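# Lift the orange towel roll from the tub onto the table

## Task

Remove the orange rolled towel from the tub and set it down on the table top, still in a roll; the tub must remain upright, with all the other items still inside it and still rolled.

## Robot and tools

Robot: two arms, left_arm and right_arm, each ending in a five-finger hand (right_arm a right hand, left_arm its mirror-image left hand). Scene frame: origin at table-top height midway between the nominal bases, +z up, +x out over the table, left_arm on the +y side (image left/right is unrelated). Calibrated bases: left_arm at (+0.025, +0.228, 0) m, right_arm at (-0.030, -0.279, 0) m, each turned very slightly about z. Things falling or left off the table fail the task.

Hand point: a spot 0.05 m in front of the palm and 0.15 m out from the wrist face. Its +z runs along the straight fingers, +y out of the palm, +x across the palm away from the thumb on the right hand (toward the thumb on the left hand). Straight fingertips sit about 0.06-0.07 m beyond the point along +z and 0.06 m behind it along -y. A wrist bracket on the little-finger side can strike things. Reported hand positions and quaternions are in each arm's own base frame; fixed cameras and the table use the scene frame.

The 28-number row (all plain numbers in [-1, 1], both arms always filled): left_arm dx, dy, dz, rx, ry, rz; left hand little, ring, middle, index, thumb_bend, thumb_turn, force_limit, speed; then the same 14 for right_arm. The six pose numbers are an offset, not a pose: they count from that arm's Hand target at the start of the action, along the Hand target's own axes. Scale: 1.0 = 0.6 m for dx, dy, dz and 180 degrees for rx, ry, rz, which form one rotation vector. Repeating an offset in a new action moves the hand further. All zeros re-requests the current Hand target. Finger numbers are absolute targets: +1 open/straight, -1 curled; thumb_bend +1 straight, -1 fully bent; thumb_turn +1 beside the palm, -1 opposite the fingers. force_limit maps -1..+1 to about 0..10 N fingertip force (0..15 N for the two thumb motors). speed rises from near zero at -1 to full at +0.48 and stays full up to +1 (full travel 0.49 s). There is no 'no change' value: to keep a hand as it is, resend the last eight numbers actually executed for it (or, before any, its hand_measured six plus hand_force_limit and hand_speed).

Tools:
- execute_actions(actions, cameras): actions is a list of actions, each up to 15 rows, one row per 1/30 s step; a short action repeats its last row to fill 15 steps. Every row counts from the action's start pose. Images appear only for an empty actions list or when cameras names them (["all"], a list of names, or []).
- move(target, speed, blend, blocking, cameras): target is one 28-number row or up to 15 rows, all offsets from the same starting Hand targets. The hand point travels in a straight line; speed in m/s, 0.002 to 4.3, default 0.25 (turn rate twice that in rad/s), one value or one per target. blend in m rounds corners; 0 stops at each. Paths last at least 0.5 s and are cut off at 10 s. Moves do not avoid obstacles or the other arm; keep paths away from an arm's own base. Hand numbers for later targets are applied on arrival once everything is still. blocking=false returns after about 0.5 s while it keeps running.
- wait(seconds 0-10), stop() (brakes a running move), zoom_image(camera, region [x0,y0,x1,y1] pixels, max 504x504) on a camera in the newest images, show_instructions(), finished_scene(scene=1, optional) which is final.
Cameras: cam_high, cam_low, cam_roll_left, cam_roll_right, cam_left_wrist, cam_right_wrist, all 672x504.

Results: end_effector_position (m) and end_effector_quat_wxyz per arm in its base frame; Hand target (last commanded pose after clipping, the base for the next offset); joint positions, velocities, torques; hand_measured, hand_stopped_by (moving, target, force, stalled, fault) and hand_load_n (positive = finger being pushed open), each six values in motor order. A move adds a 'move:' line: done, off_target, moving, held or fault, plus limits (paced = pose clipped, held = steps withheld). Action-call results may list positions at some steps.

Behaviour to expect: the arm tracks loosely and often rests 1-3 cm (up to 5 cm) short, usually low; send the remaining gap as a new offset. Orientation commands are clipped to 40 degrees from the measured one per step. A blocked arm keeps pushing until commanded back past its hand point. Gripping: turn the thumb fully opposite (thumb_turn -1) to grasp items roughly 0.035-0.065 m thick; close slowly (speed about -0.94 or lower) for a gentle grip. A closing target sent while load is already at force_limit is ignored; to squeeze harder raise force_limit and send a more-closed target. A lost grip shows as hand_load_n dropping near 0.

Avoid: drops, releasing moving items, fast impacts, hard pushes on the tub or table, arm-to-arm contact (can end the scene), one hand gripping the other's fingers, heavy finger loads, and holding stretched poses long (motor heat above 100 °C drops the arm for 30-60 s). Thinking time lets the scene run on.

Each tool is called by a JSON object that holds its "api" and its "payload", one argument or row to a line.

Reference images:

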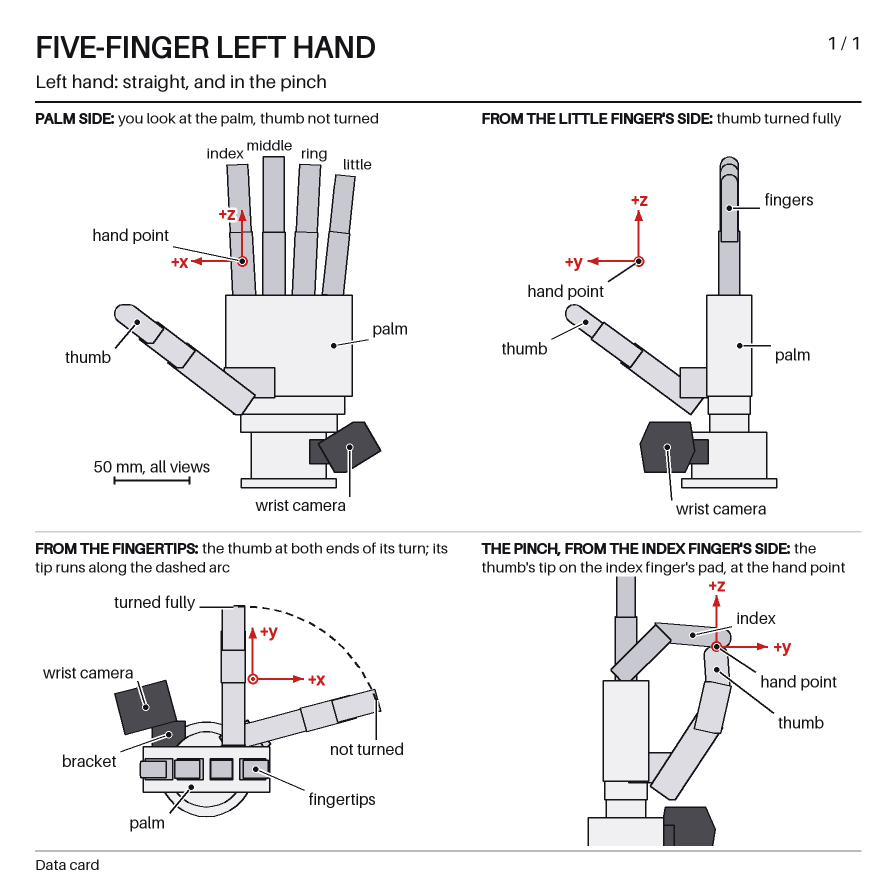

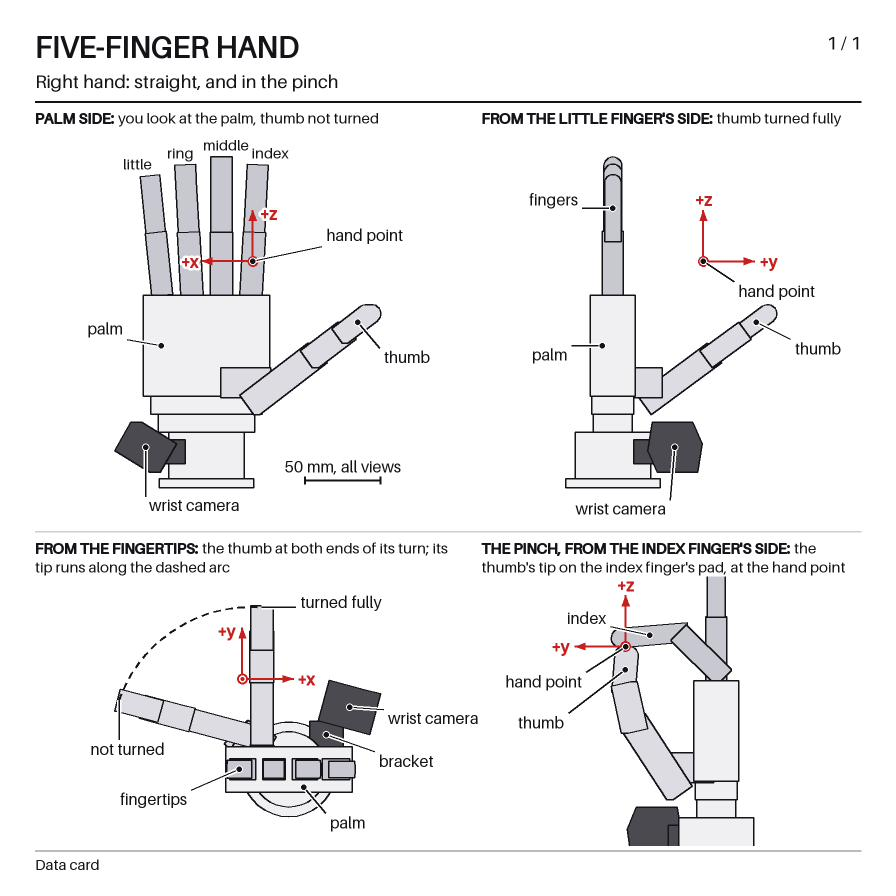

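## Session

{"api": "execute_actions", "payload": {
  "actions": []
}}

Scene clock: 0.00 s.
left_arm: end_effector_position=(+0.5801, -0.0279, +0.2329) hand_measured=(+1.000, +1.000, +1.000, +1.000, +1.000, +1.000) hand_load_n=(+0.0, +0.0, +0.0, +0.0, +0.0, +0.0) hand_stopped_by=(target, target, target, target, target, target) hand_force_limit=0.00 hand_speed=-0.80 end_effector_quat_wxyz=(+0.115, -0.592, +0.782, -0.158) | right_arm: end_effector_position=(+0.4992, -0.0865, +0.2636) hand_measured=(+1.000, +1.000, +1.000, +1.000, +1.000, +1.000) hand_load_n=(+0.0, +0.0, +0.0, +0.0, +0.0, +0.0) hand_stopped_by=(target, target, target, target, target, target) hand_force_limit=0.00 hand_speed=-0.80 end_effector_quat_wxyz=(-0.002, +0.855, +0.155, +0.495)
Joint positions: left_arm=[0.016 1.766 1.806 -1.234 0.118 0.268] | right_arm=[-0.152 1.072 0.871 -0.361 -0.287 -1.921]
Joint velocities: within noise
Joint torques (N m): no reading
Heat: left arm: hottest wrist pitch 39 °C; right arm: hottest wrist pitch 38 °C.
Hand target: left_arm +0.5900, -0.0285, +0.2488; +0.130, -0.590, +0.778, -0.173 | right_arm +0.5081, -0.0874, +0.2902; +0.005, +0.842, +0.159, +0.516

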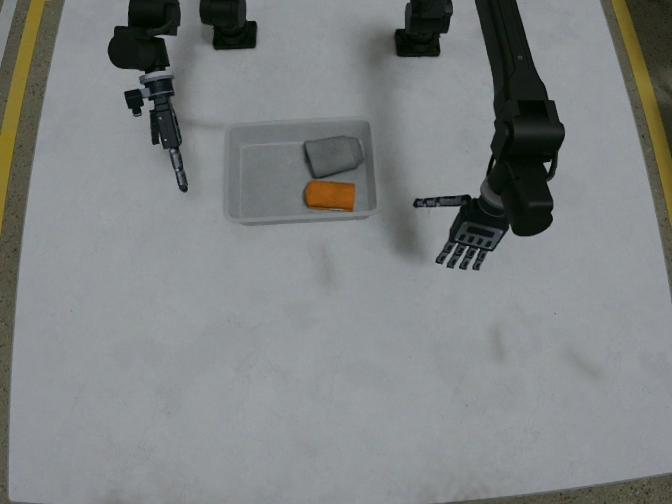

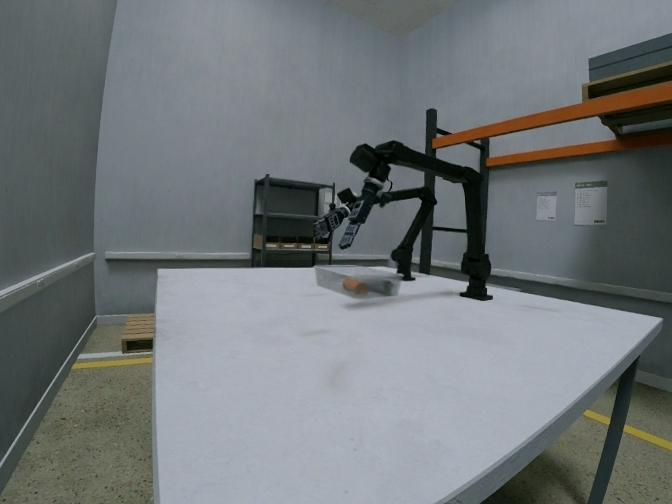

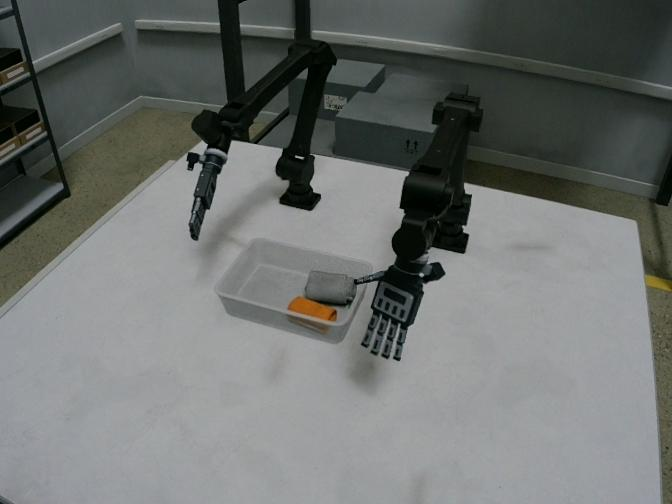

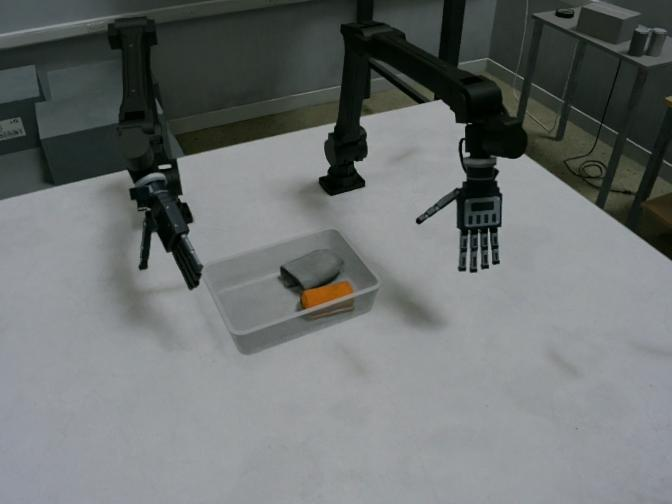

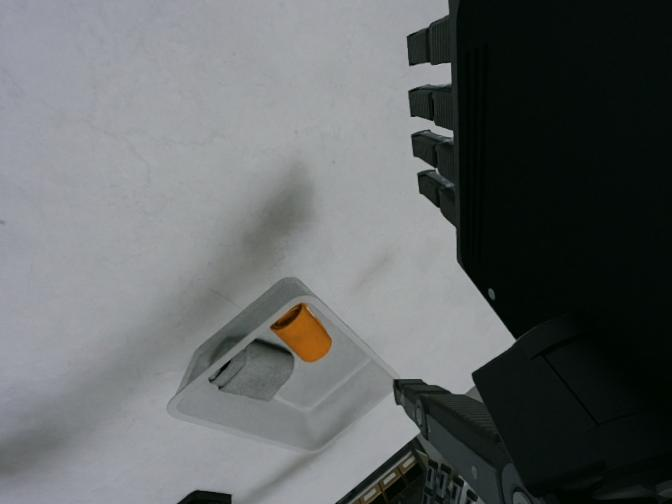

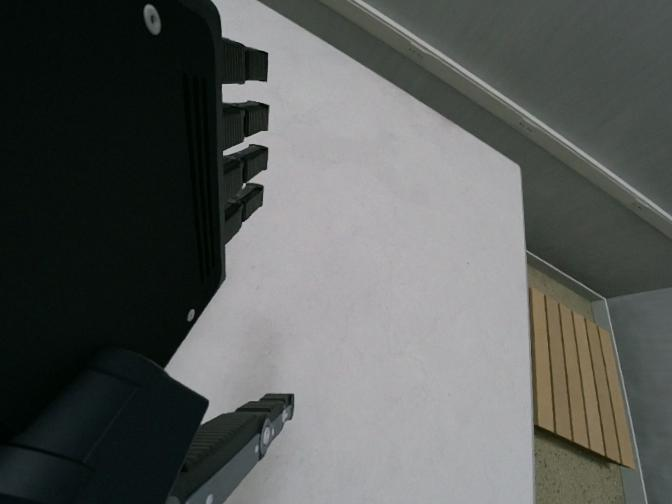

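{"api": "zoom_image", "payload": {
  "camera": "cam_high",
  "region": [200, 100, 400, 250]
}}

{"api": "zoom_image", "payload": {
  "camera": "cam_roll_left",
  "region": [200, 220, 400, 370]
}}

{"api": "zoom_image", "payload": {
  "camera": "cam_roll_right",
  "region": [190, 210, 400, 370]
}}

{"api": "zoom_image", "payload": {
  "camera": "cam_left_wrist",
  "region": [150, 260, 420, 470]
}}

{"api": "zoom_image", "payload": {
  "camera": "cam_low",
  "region": [290, 170, 500, 330]
}}

Scaled by 2.520.

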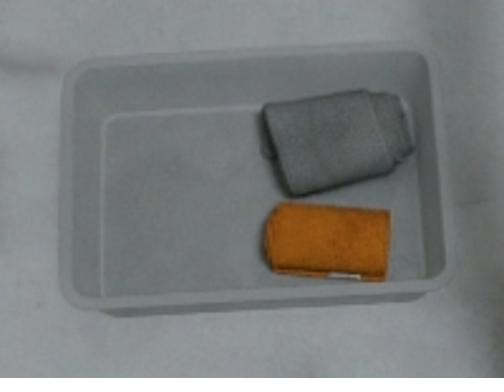

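Scaled by 2.520.

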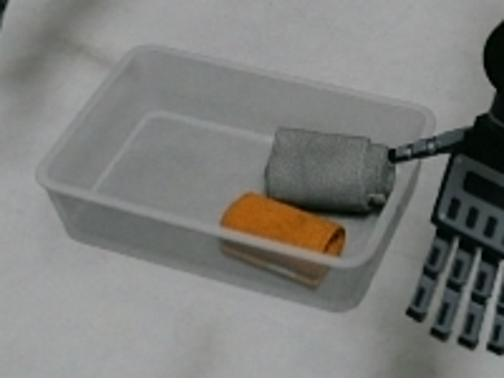

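Scaled by 2.400.

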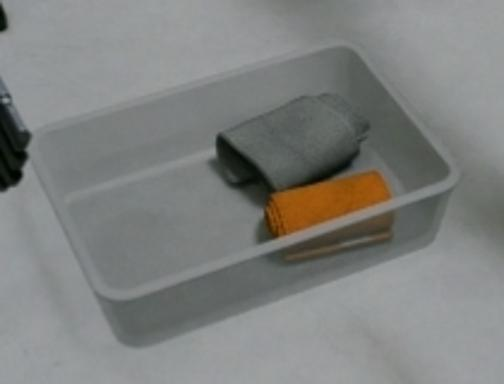

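Scaled by 1.867.

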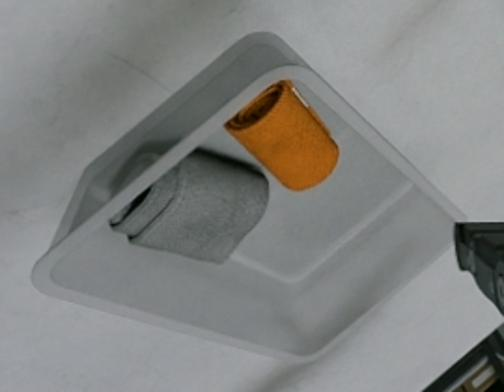

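Scaled by 2.400.

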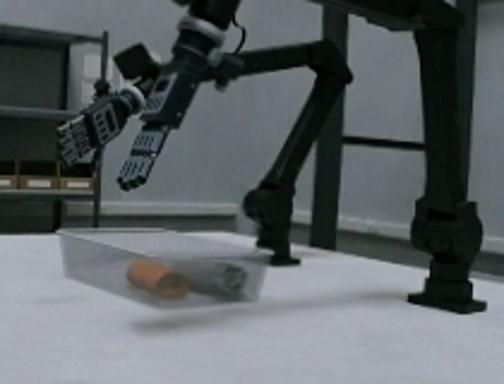

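{"api": "move", "payload": {
  "target": [0.4337,0.2164,-0.0470,0.0827,-0.0473,-0.0730,1,1,1,1,1,-1,0,-0.2,0,0,0,0,0,0,1,1,1,1,1,1,0,-0.8],
  "speed": 0.2,
  "cameras": ["all"]
}}

Scene clock: 149.17 s.
left_arm: end_effector_position=(+0.3896, -0.2406, +0.2100) hand_measured=(+1.000, +1.000, +1.000, +1.000, +1.000, -1.000) hand_load_n=(+0.0, +0.0, +0.0, -0.5, -0.5, +0.0) hand_stopped_by=(target, target, target, target, target, target) hand_force_limit=0.00 hand_speed=-0.20 end_effector_quat_wxyz=(-0.235, +0.664, -0.674, +0.222) | right_arm: end_effector_position=(+0.4992, -0.0865, +0.2636) hand_measured=(+1.000, +1.000, +1.000, +1.000, +1.000, +1.000) hand_load_n=(+0.0, +0.0, +0.0, +0.5, +0.0, +0.0) hand_stopped_by=(target, target, target, target, target, target) hand_force_limit=0.00 hand_speed=-0.80 end_effector_quat_wxyz=(-0.002, +0.855, +0.155, +0.495)
Joint positions: left_arm=[-0.589 1.245 1.12 -0.882 -0.358 -0.47] | right_arm=[-0.152 1.072 0.871 -0.361 -0.287 -1.921]
Joint torques (N m): left_arm=[1.96 -8.76 9.8 1.24 -0.35 0] | right_arm=[-0.91 -7.36 12.45 1.72 -0.12 0.05]
Heat: left arm: hottest elbow 51 °C; right arm: hottest elbow 50 °C.
Hand target: left_arm +0.3950, -0.2441, +0.2198; -0.242, +0.664, -0.665, +0.242 | right_arm +0.5081, -0.0874, +0.2902; +0.005, +0.842, +0.159, +0.516
Off the commanded pose: left_arm 0.012 m, 3 deg | right_arm 0.028 m, 3 deg.
move: off_target (left_arm, right_arm)
camera_calibration:
cam_left_wrist: T_world_to_cam=[[0.752628, -0.308819, 0.581534, -0.48786], [-0.528652, -0.809917, 0.254088, -0.0460554], [0.392527, -0.498663, -0.772825, 0.00441486], [0, 0, 0, 1]] pos_world=[0.341097, -0.18576, 0.298821]

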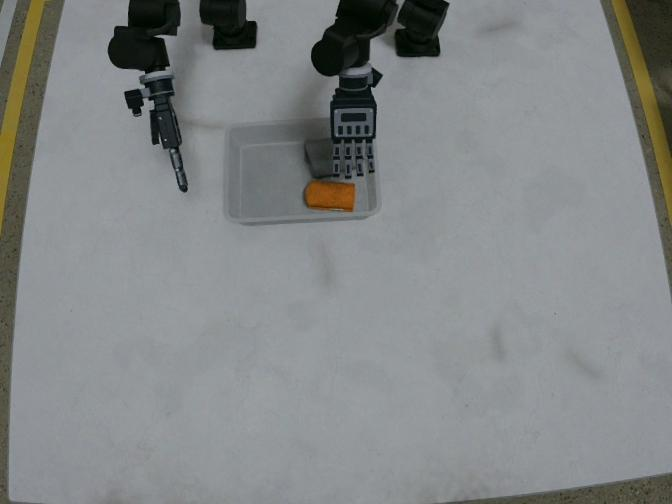

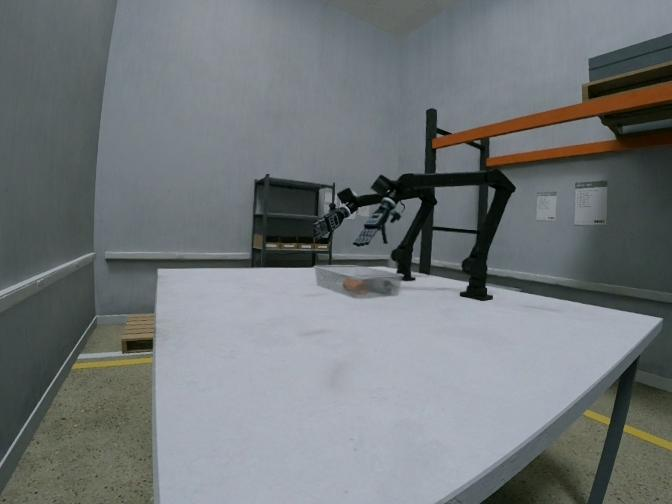

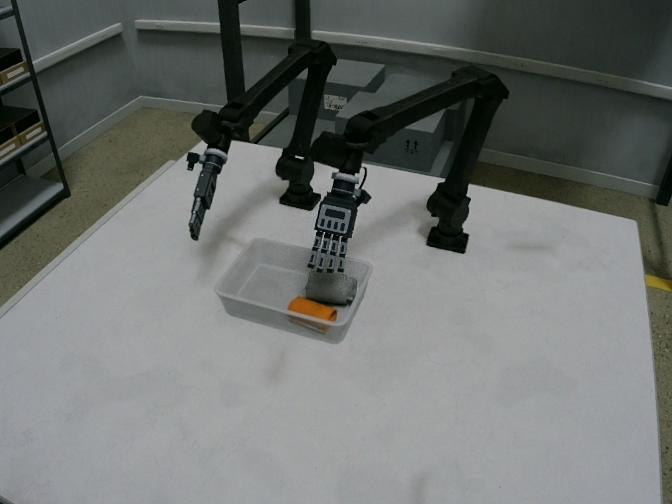

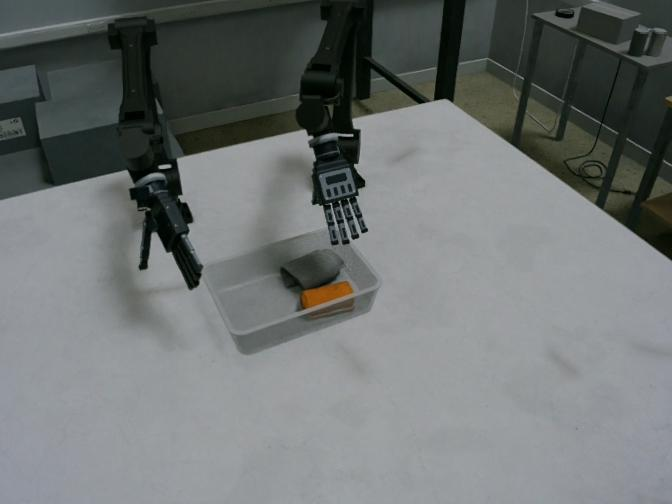

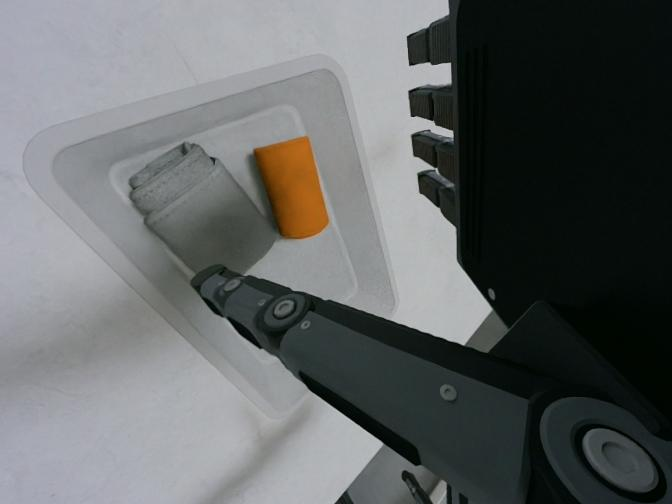

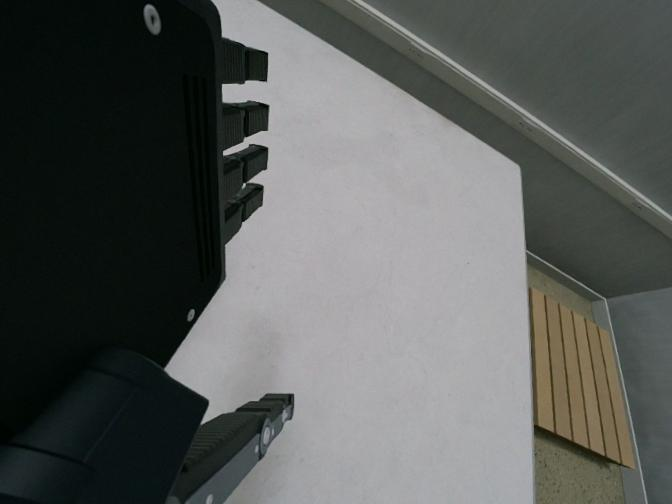

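{"api": "zoom_image", "payload": {
  "camera": "cam_left_wrist",
  "region": [20, 40, 420, 340]
}}

Scaled by 1.260.

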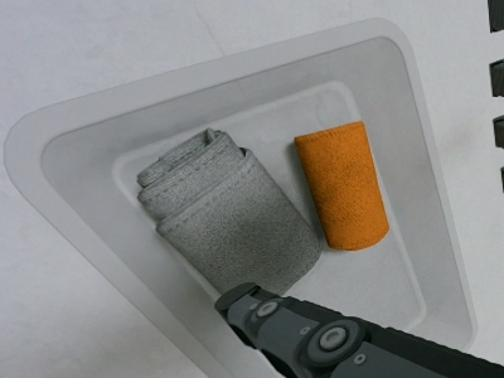

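{"api": "move", "payload": {
  "target": [0.044,-0.0427,0.1228,0.0278,0.0178,0.0213,0.5,0.5,0.5,0.5,0.9,-1,0,-0.2,0,0,0,0,0,0,1,1,1,1,1,1,0,-0.8],
  "speed": 0.15,
  "cameras": ["all"]
}}

{"api": "zoom_image", "payload": {
  "camera": "cam_left_wrist",
  "region": [20, 20, 500, 380]
}}

{"api": "zoom_image", "payload": {
  "camera": "cam_roll_left",
  "region": [230, 170, 400, 350]
}}

{"api": "zoom_image", "payload": {
  "camera": "cam_roll_right",
  "region": [230, 170, 410, 350]
}}

Scene clock: 232.33 s.
left_arm: end_effector_position=(+0.4509, -0.2721, +0.1760) hand_measured=(+0.500, +0.500, +0.500, +0.500, +0.900, -1.000) hand_load_n=(+0.0, +0.0, +0.0, -0.5, +0.0, +0.0) hand_stopped_by=(target, target, target, target, target, target) hand_force_limit=0.00 hand_speed=-0.20 end_effector_quat_wxyz=(+0.252, -0.626, +0.687, -0.270) | right_arm: end_effector_position=(+0.4992, -0.0865, +0.2636) hand_measured=(+1.000, +1.000, +1.000, +1.000, +1.000, +1.000) hand_load_n=(+0.0, +0.0, +0.0, +0.0, +0.0, +0.0) hand_stopped_by=(target, target, target, target, target, target) hand_force_limit=0.00 hand_speed=-0.80 end_effector_quat_wxyz=(-0.002, +0.855, +0.155, +0.495)
Joint positions: left_arm=[-0.572 1.381 1.117 -0.612 -0.33 -0.358] | right_arm=[-0.152 1.072 0.871 -0.361 -0.287 -1.921]
Joint torques (N m): left_arm=[3.25 -9.05 10.02 1.44 0.05 0.17] | right_arm=[-0.91 -7.36 12.45 1.73 -0.12 0.05]
Heat: left arm: hottest elbow 46 °C; right arm: hottest elbow 52 °C.
Hand target: left_arm +0.4619, -0.2706, +0.1798; +0.260, -0.623, +0.682, -0.281 | right_arm +0.5081, -0.0874, +0.2902; +0.005, +0.842, +0.159, +0.516
Off the commanded pose: left_arm 0.012 m, 2 deg | right_arm 0.028 m, 3 deg.
move: off_target (left_arm, right_arm)
camera_calibration:
cam_left_wrist: T_world_to_cam=[[0.662888, -0.35795, 0.657611, -0.510211], [-0.618111, -0.75728, 0.210869, 0.0317884], [0.422515, -0.546259, -0.723244, -0.0969139], [0, 0, 0, 1]] pos_world=[0.398809, -0.211497, 0.258724]

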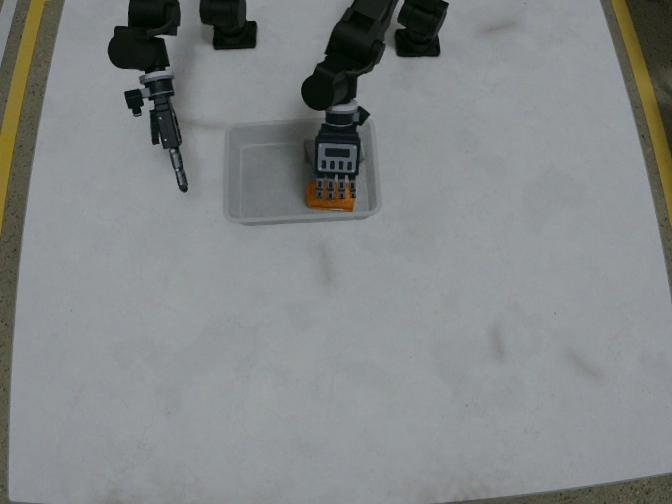

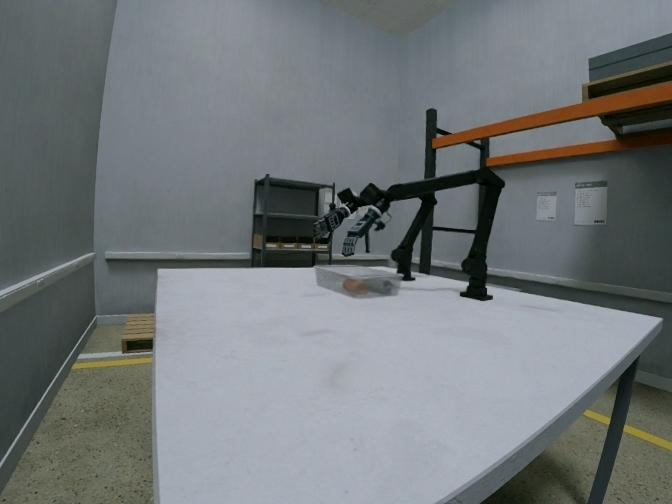

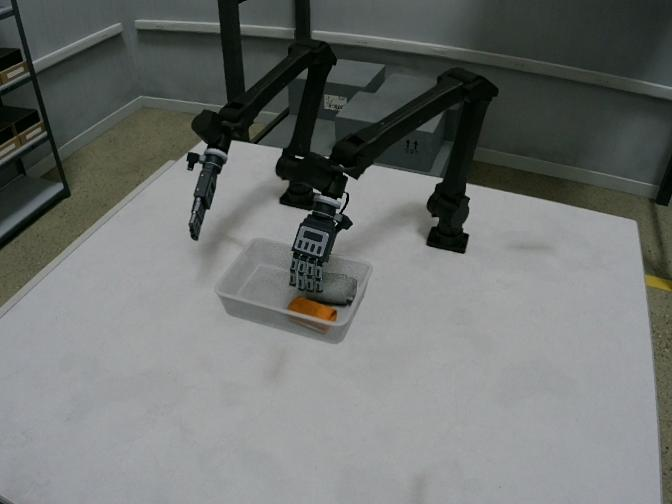

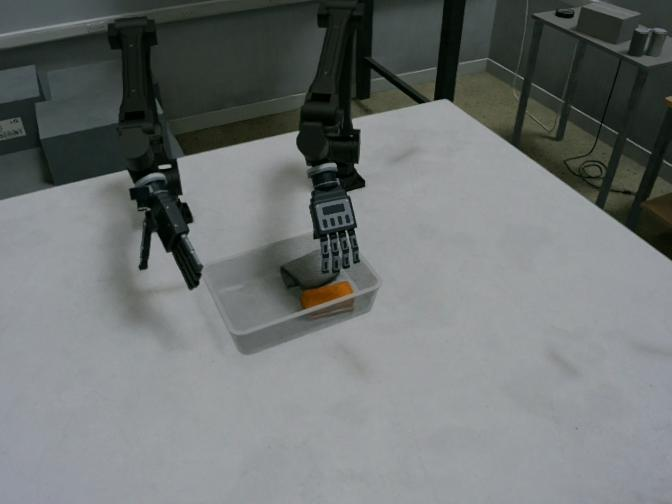

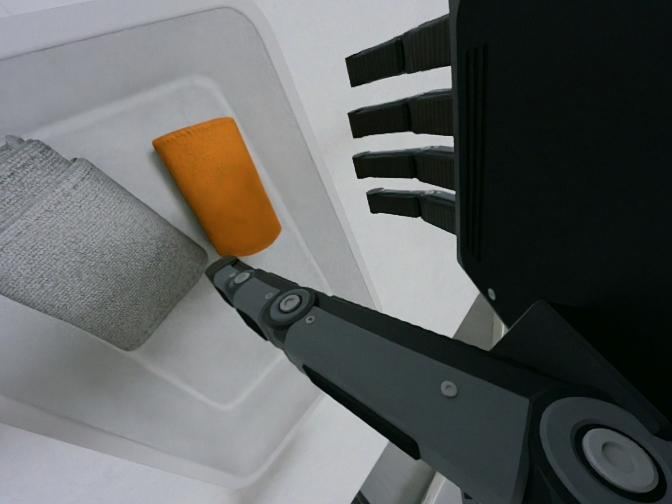

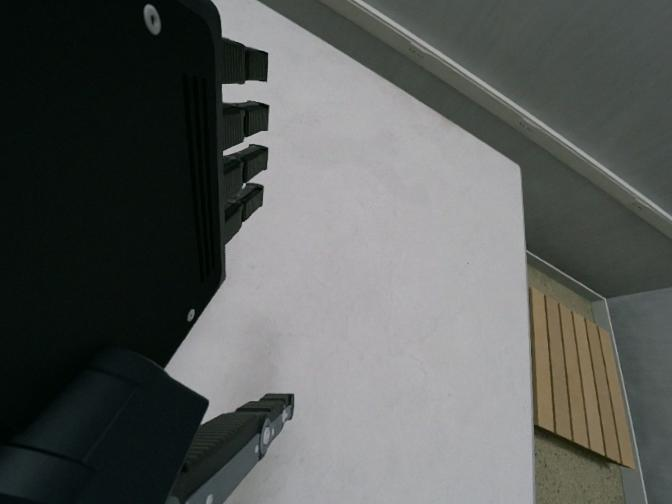

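Scaled by 1.050.

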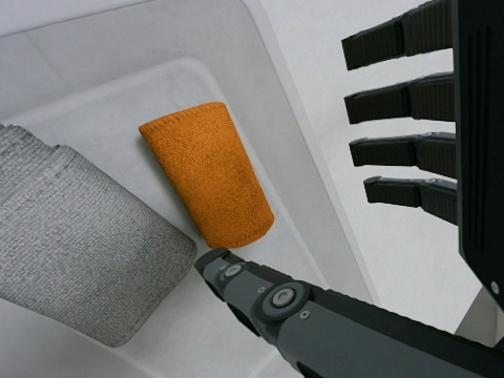

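Scaled by 2.800.

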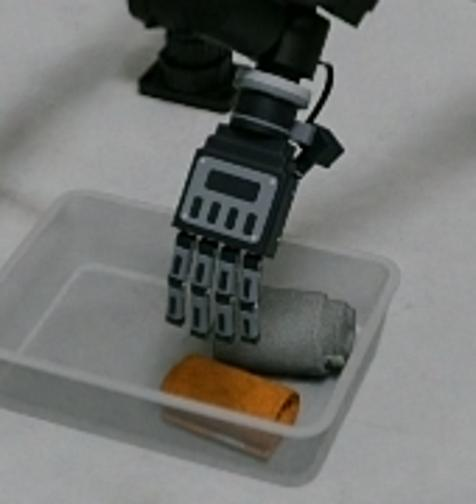

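Scaled by 2.800.

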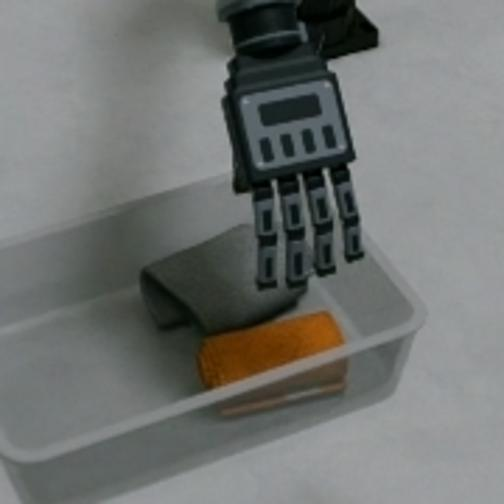

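{"api": "move", "payload": {
  "target": [-0.0077,0.0862,0.0807,0.0111,0.0047,0.0047,0.5,0.5,0.5,0.5,0.7,-1,0,-0.2,0,0,0,0,0,0,1,1,1,1,1,1,0,-0.8],
  "speed": 0.1,
  "cameras": ["cam_high", "cam_low", "cam_roll_left", "cam_roll_right", "cam_left_wrist"]
}}

{"api": "zoom_image", "payload": {
  "camera": "cam_left_wrist",
  "region": [20, 20, 500, 380]
}}

{"api": "zoom_image", "payload": {
  "camera": "cam_roll_left",
  "region": [230, 220, 380, 350]
}}

{"api": "zoom_image", "payload": {
  "camera": "cam_roll_right",
  "region": [260, 220, 400, 350]
}}

{"api": "zoom_image", "payload": {
  "camera": "cam_high",
  "region": [280, 120, 400, 230]
}}

Scene clock: 306.40 s.
left_arm: end_effector_position=(+0.4489, -0.2691, +0.1067) hand_measured=(+0.500, +0.500, +0.500, +0.500, +0.700, -1.000) hand_load_n=(+0.0, +0.0, +0.0, +0.0, +0.0, +0.0) hand_stopped_by=(target, target, target, target, target, target) hand_force_limit=0.00 hand_speed=-0.20 end_effector_quat_wxyz=(+0.260, -0.613, +0.689, -0.287) | right_arm: end_effector_position=(+0.4992, -0.0865, +0.2636) hand_measured=(+1.000, +1.000, +1.000, +1.000, +1.000, +1.000) hand_load_n=(+0.0, +0.0, +0.0, +0.0, +0.0, +0.0) hand_stopped_by=(target, target, target, target, target, target) hand_force_limit=0.00 hand_speed=-0.80 end_effector_quat_wxyz=(-0.002, +0.855, +0.155, +0.495)
Joint positions: left_arm=[-0.569 1.424 0.95 -0.357 -0.322 -0.326] | right_arm=[-0.152 1.072 0.871 -0.361 -0.287 -1.921]
Joint torques (N m): left_arm=[3.49 -9.29 9.36 1.48 0.07 0.17] | right_arm=[-0.91 -7.36 12.46 1.73 -0.12 0.05]
Heat: left arm: hottest elbow 47 °C; right arm: hottest elbow 53 °C.
Hand target: left_arm +0.4600, -0.2654, +0.1090; +0.268, -0.612, +0.684, -0.295 | right_arm +0.5081, -0.0874, +0.2902; +0.005, +0.842, +0.159, +0.516
Off the commanded pose: left_arm 0.012 m, 1 deg | right_arm 0.028 m, 3 deg.
move: off_target (left_arm, right_arm)
camera_calibration:
cam_left_wrist: T_world_to_cam=[[0.629322, -0.369784, 0.683531, -0.453201], [-0.644149, -0.740257, 0.192591, 0.0657497], [0.434771, -0.561498, -0.704055, -0.156128], [0, 0, 0, 1]] pos_world=[0.395442, -0.20658, 0.187191]
Images, in order (width x height): cam_high 672x504, cam_low 672x504, cam_roll_left 672x504, cam_roll_right 672x504, cam_left_wrist 672x504.

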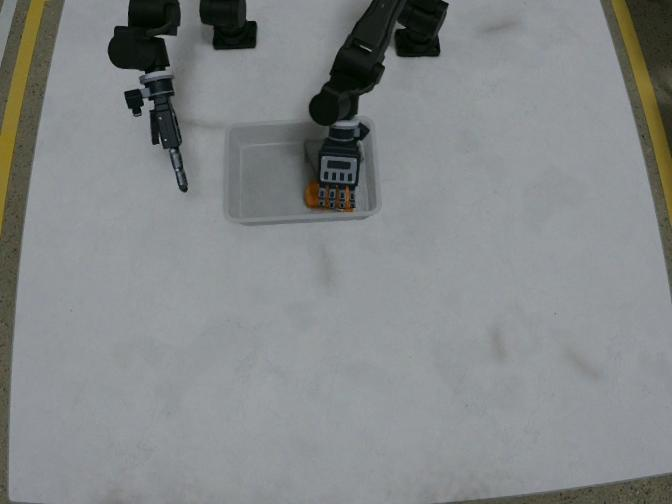

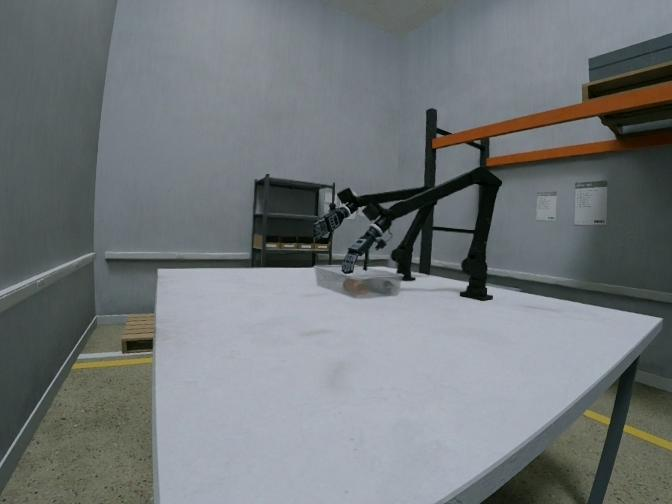

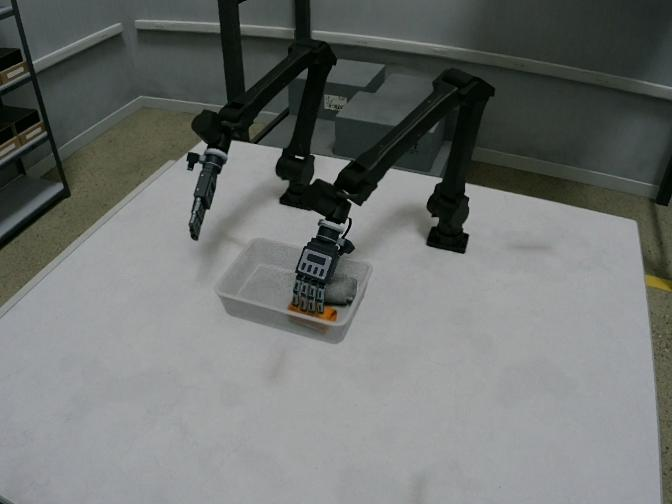

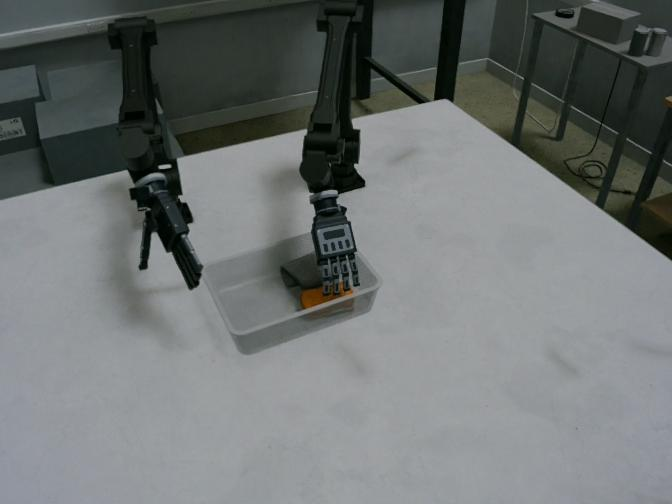

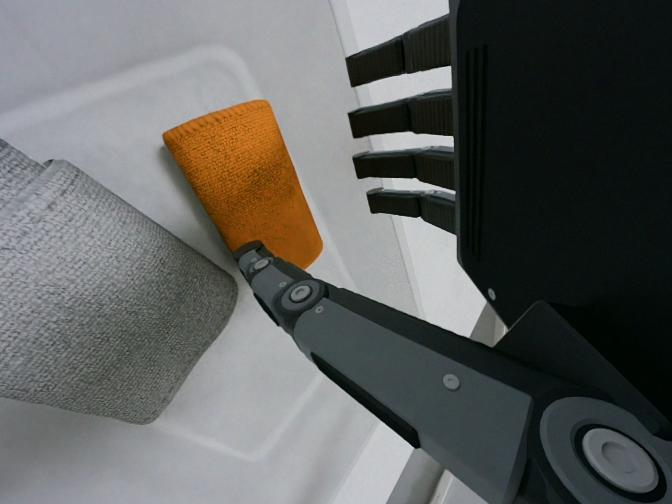

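Scaled by 1.050.

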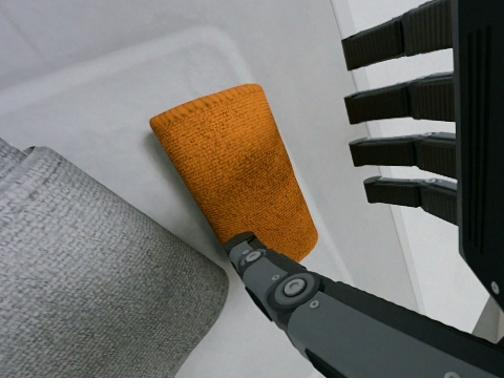

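Scaled by 3.360.

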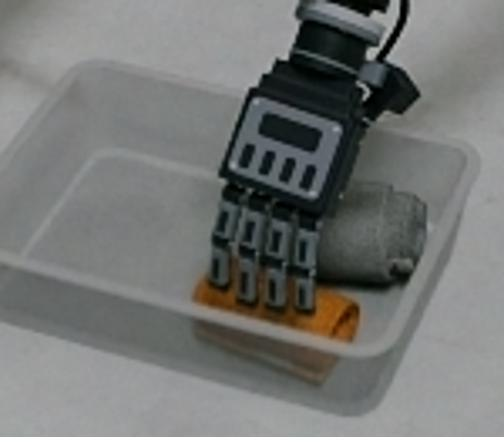

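Scaled by 3.600.

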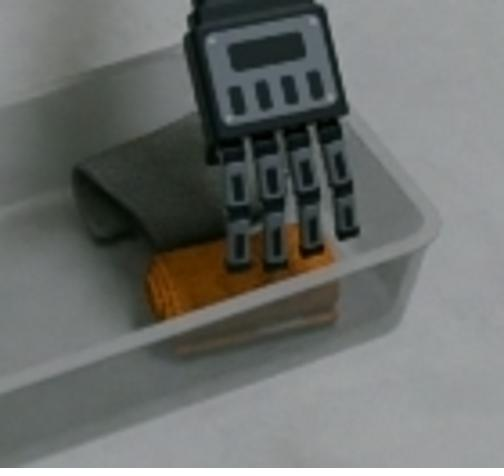

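Scaled by 4.200.

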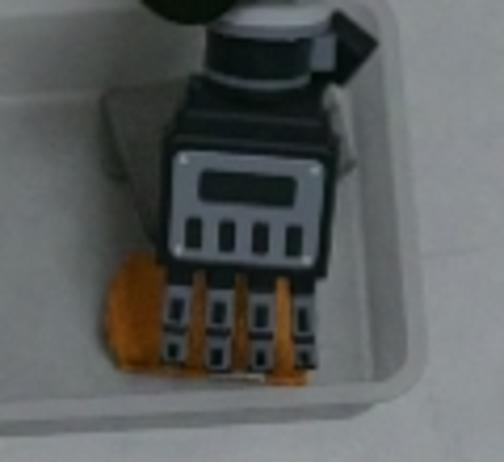

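{"api": "move", "payload": {
  "target": [0.0047,0.0348,0.0403,0,0,0,0.5,0.5,0.5,0.5,0.7,-1,0,-0.2,0,0,0,0,0,0,1,1,1,1,1,1,0,-0.8],
  "speed": 0.06,
  "cameras": ["cam_high", "cam_roll_left", "cam_roll_right", "cam_left_wrist"]
}}

{"api": "zoom_image", "payload": {
  "camera": "cam_left_wrist",
  "region": [20, 20, 500, 380]
}}

{"api": "zoom_image", "payload": {
  "camera": "cam_roll_left",
  "region": [230, 220, 380, 350]
}}

{"api": "zoom_image", "payload": {
  "camera": "cam_roll_right",
  "region": [260, 220, 400, 350]
}}

{"api": "zoom_image", "payload": {
  "camera": "cam_high",
  "region": [280, 120, 400, 230]
}}

Scene clock: 341.00 s.
left_arm: end_effector_position=(+0.4522, -0.2712, +0.0768) hand_measured=(+0.500, +0.500, +0.500, +0.500, +0.700, -1.000) hand_load_n=(-0.5, +0.0, +0.0, +0.0, +0.0, +0.0) hand_stopped_by=(target, target, target, target, target, target) hand_force_limit=0.00 hand_speed=-0.20 end_effector_quat_wxyz=(+0.260, -0.613, +0.689, -0.288) | right_arm: end_effector_position=(+0.4992, -0.0865, +0.2636) hand_measured=(+1.000, +1.000, +1.000, +1.000, +1.000, +1.000) hand_load_n=(+0.0, +0.0, +0.0, +0.0, +0.0, +0.0) hand_stopped_by=(target, target, target, target, target, target) hand_force_limit=0.00 hand_speed=-0.80 end_effector_quat_wxyz=(-0.002, +0.855, +0.155, +0.495)
Joint positions: left_arm=[-0.569 1.476 0.915 -0.268 -0.322 -0.326] | right_arm=[-0.152 1.072 0.871 -0.361 -0.287 -1.921]
Joint torques (N m): left_arm=[3.43 -9.58 8.84 1.55 0 0.12] | right_arm=[-0.91 -7.36 12.45 1.73 -0.12 0.05]
Heat: left arm: hottest elbow 47 °C; right arm: hottest elbow 53 °C.
Hand target: left_arm +0.4631, -0.2684, +0.0772; +0.268, -0.612, +0.684, -0.295 | right_arm +0.5081, -0.0874, +0.2902; +0.005, +0.842, +0.159, +0.516
Off the commanded pose: left_arm 0.011 m, 1 deg | right_arm 0.028 m, 3 deg.
move: off_target (left_arm, right_arm)
camera_calibration:
cam_left_wrist: T_world_to_cam=[[0.628486, -0.369181, 0.684624, -0.435096], [-0.644365, -0.740112, 0.192426, 0.0721865], [0.435658, -0.562085, -0.703038, -0.180358], [0, 0, 0, 1]] pos_world=[0.398541, -0.20858, 0.157189]
Images, in order (width x height): cam_high 672x504, cam_roll_left 672x504, cam_roll_right 672x504, cam_left_wrist 672x504.

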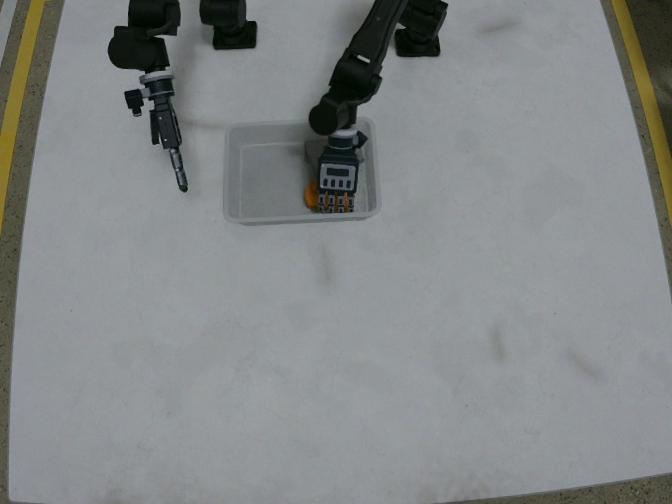

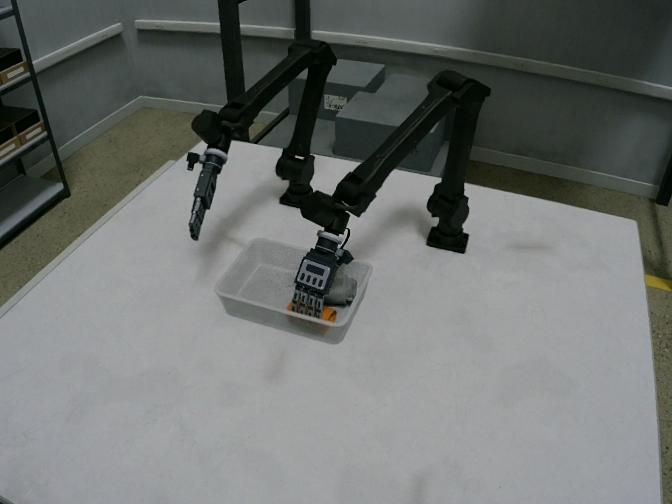

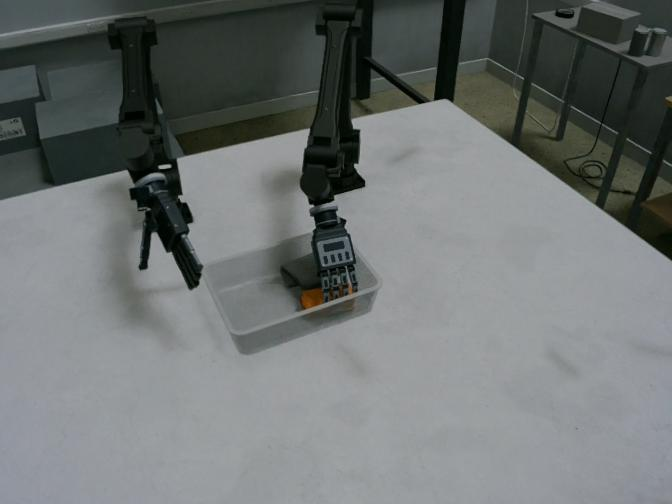

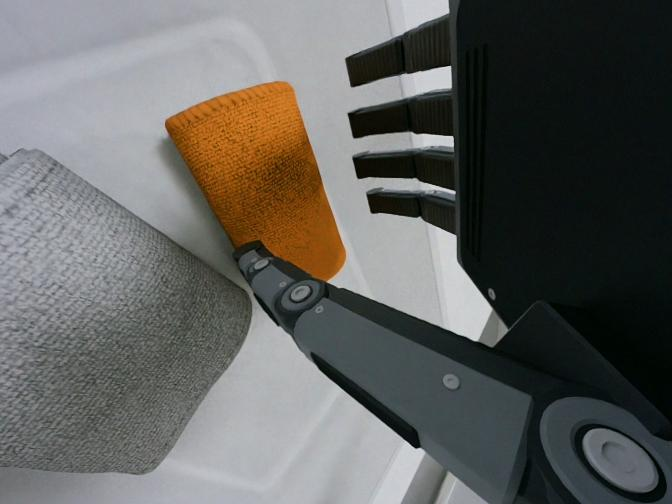

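Scaled by 1.050.

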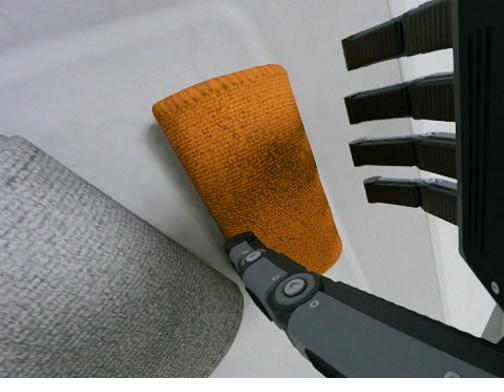

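Scaled by 3.360.

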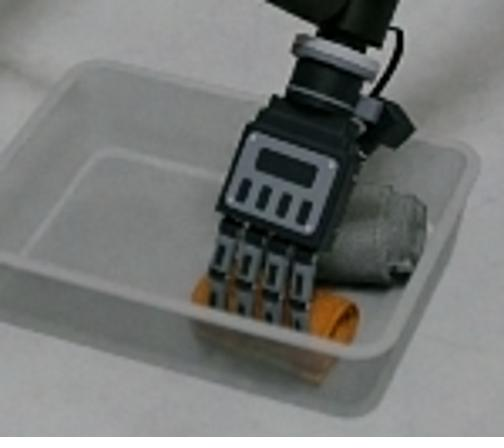

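Scaled by 3.600.

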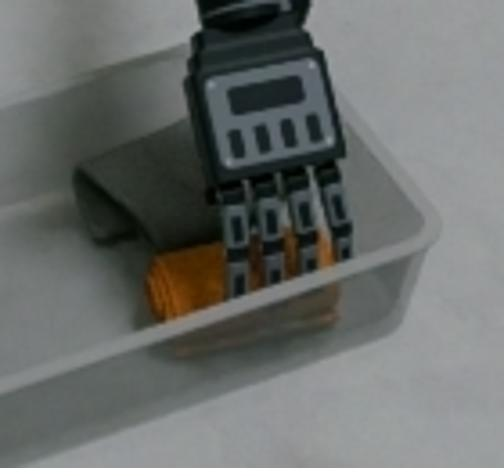

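Scaled by 4.200.

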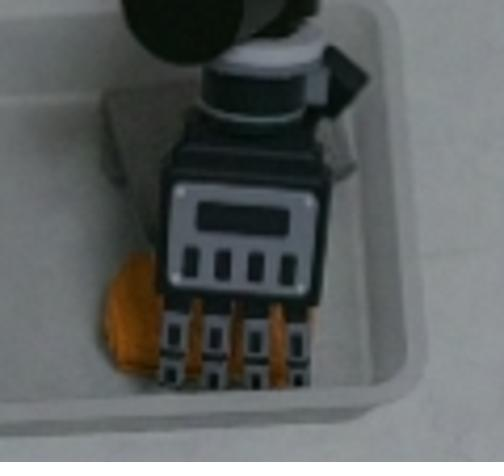

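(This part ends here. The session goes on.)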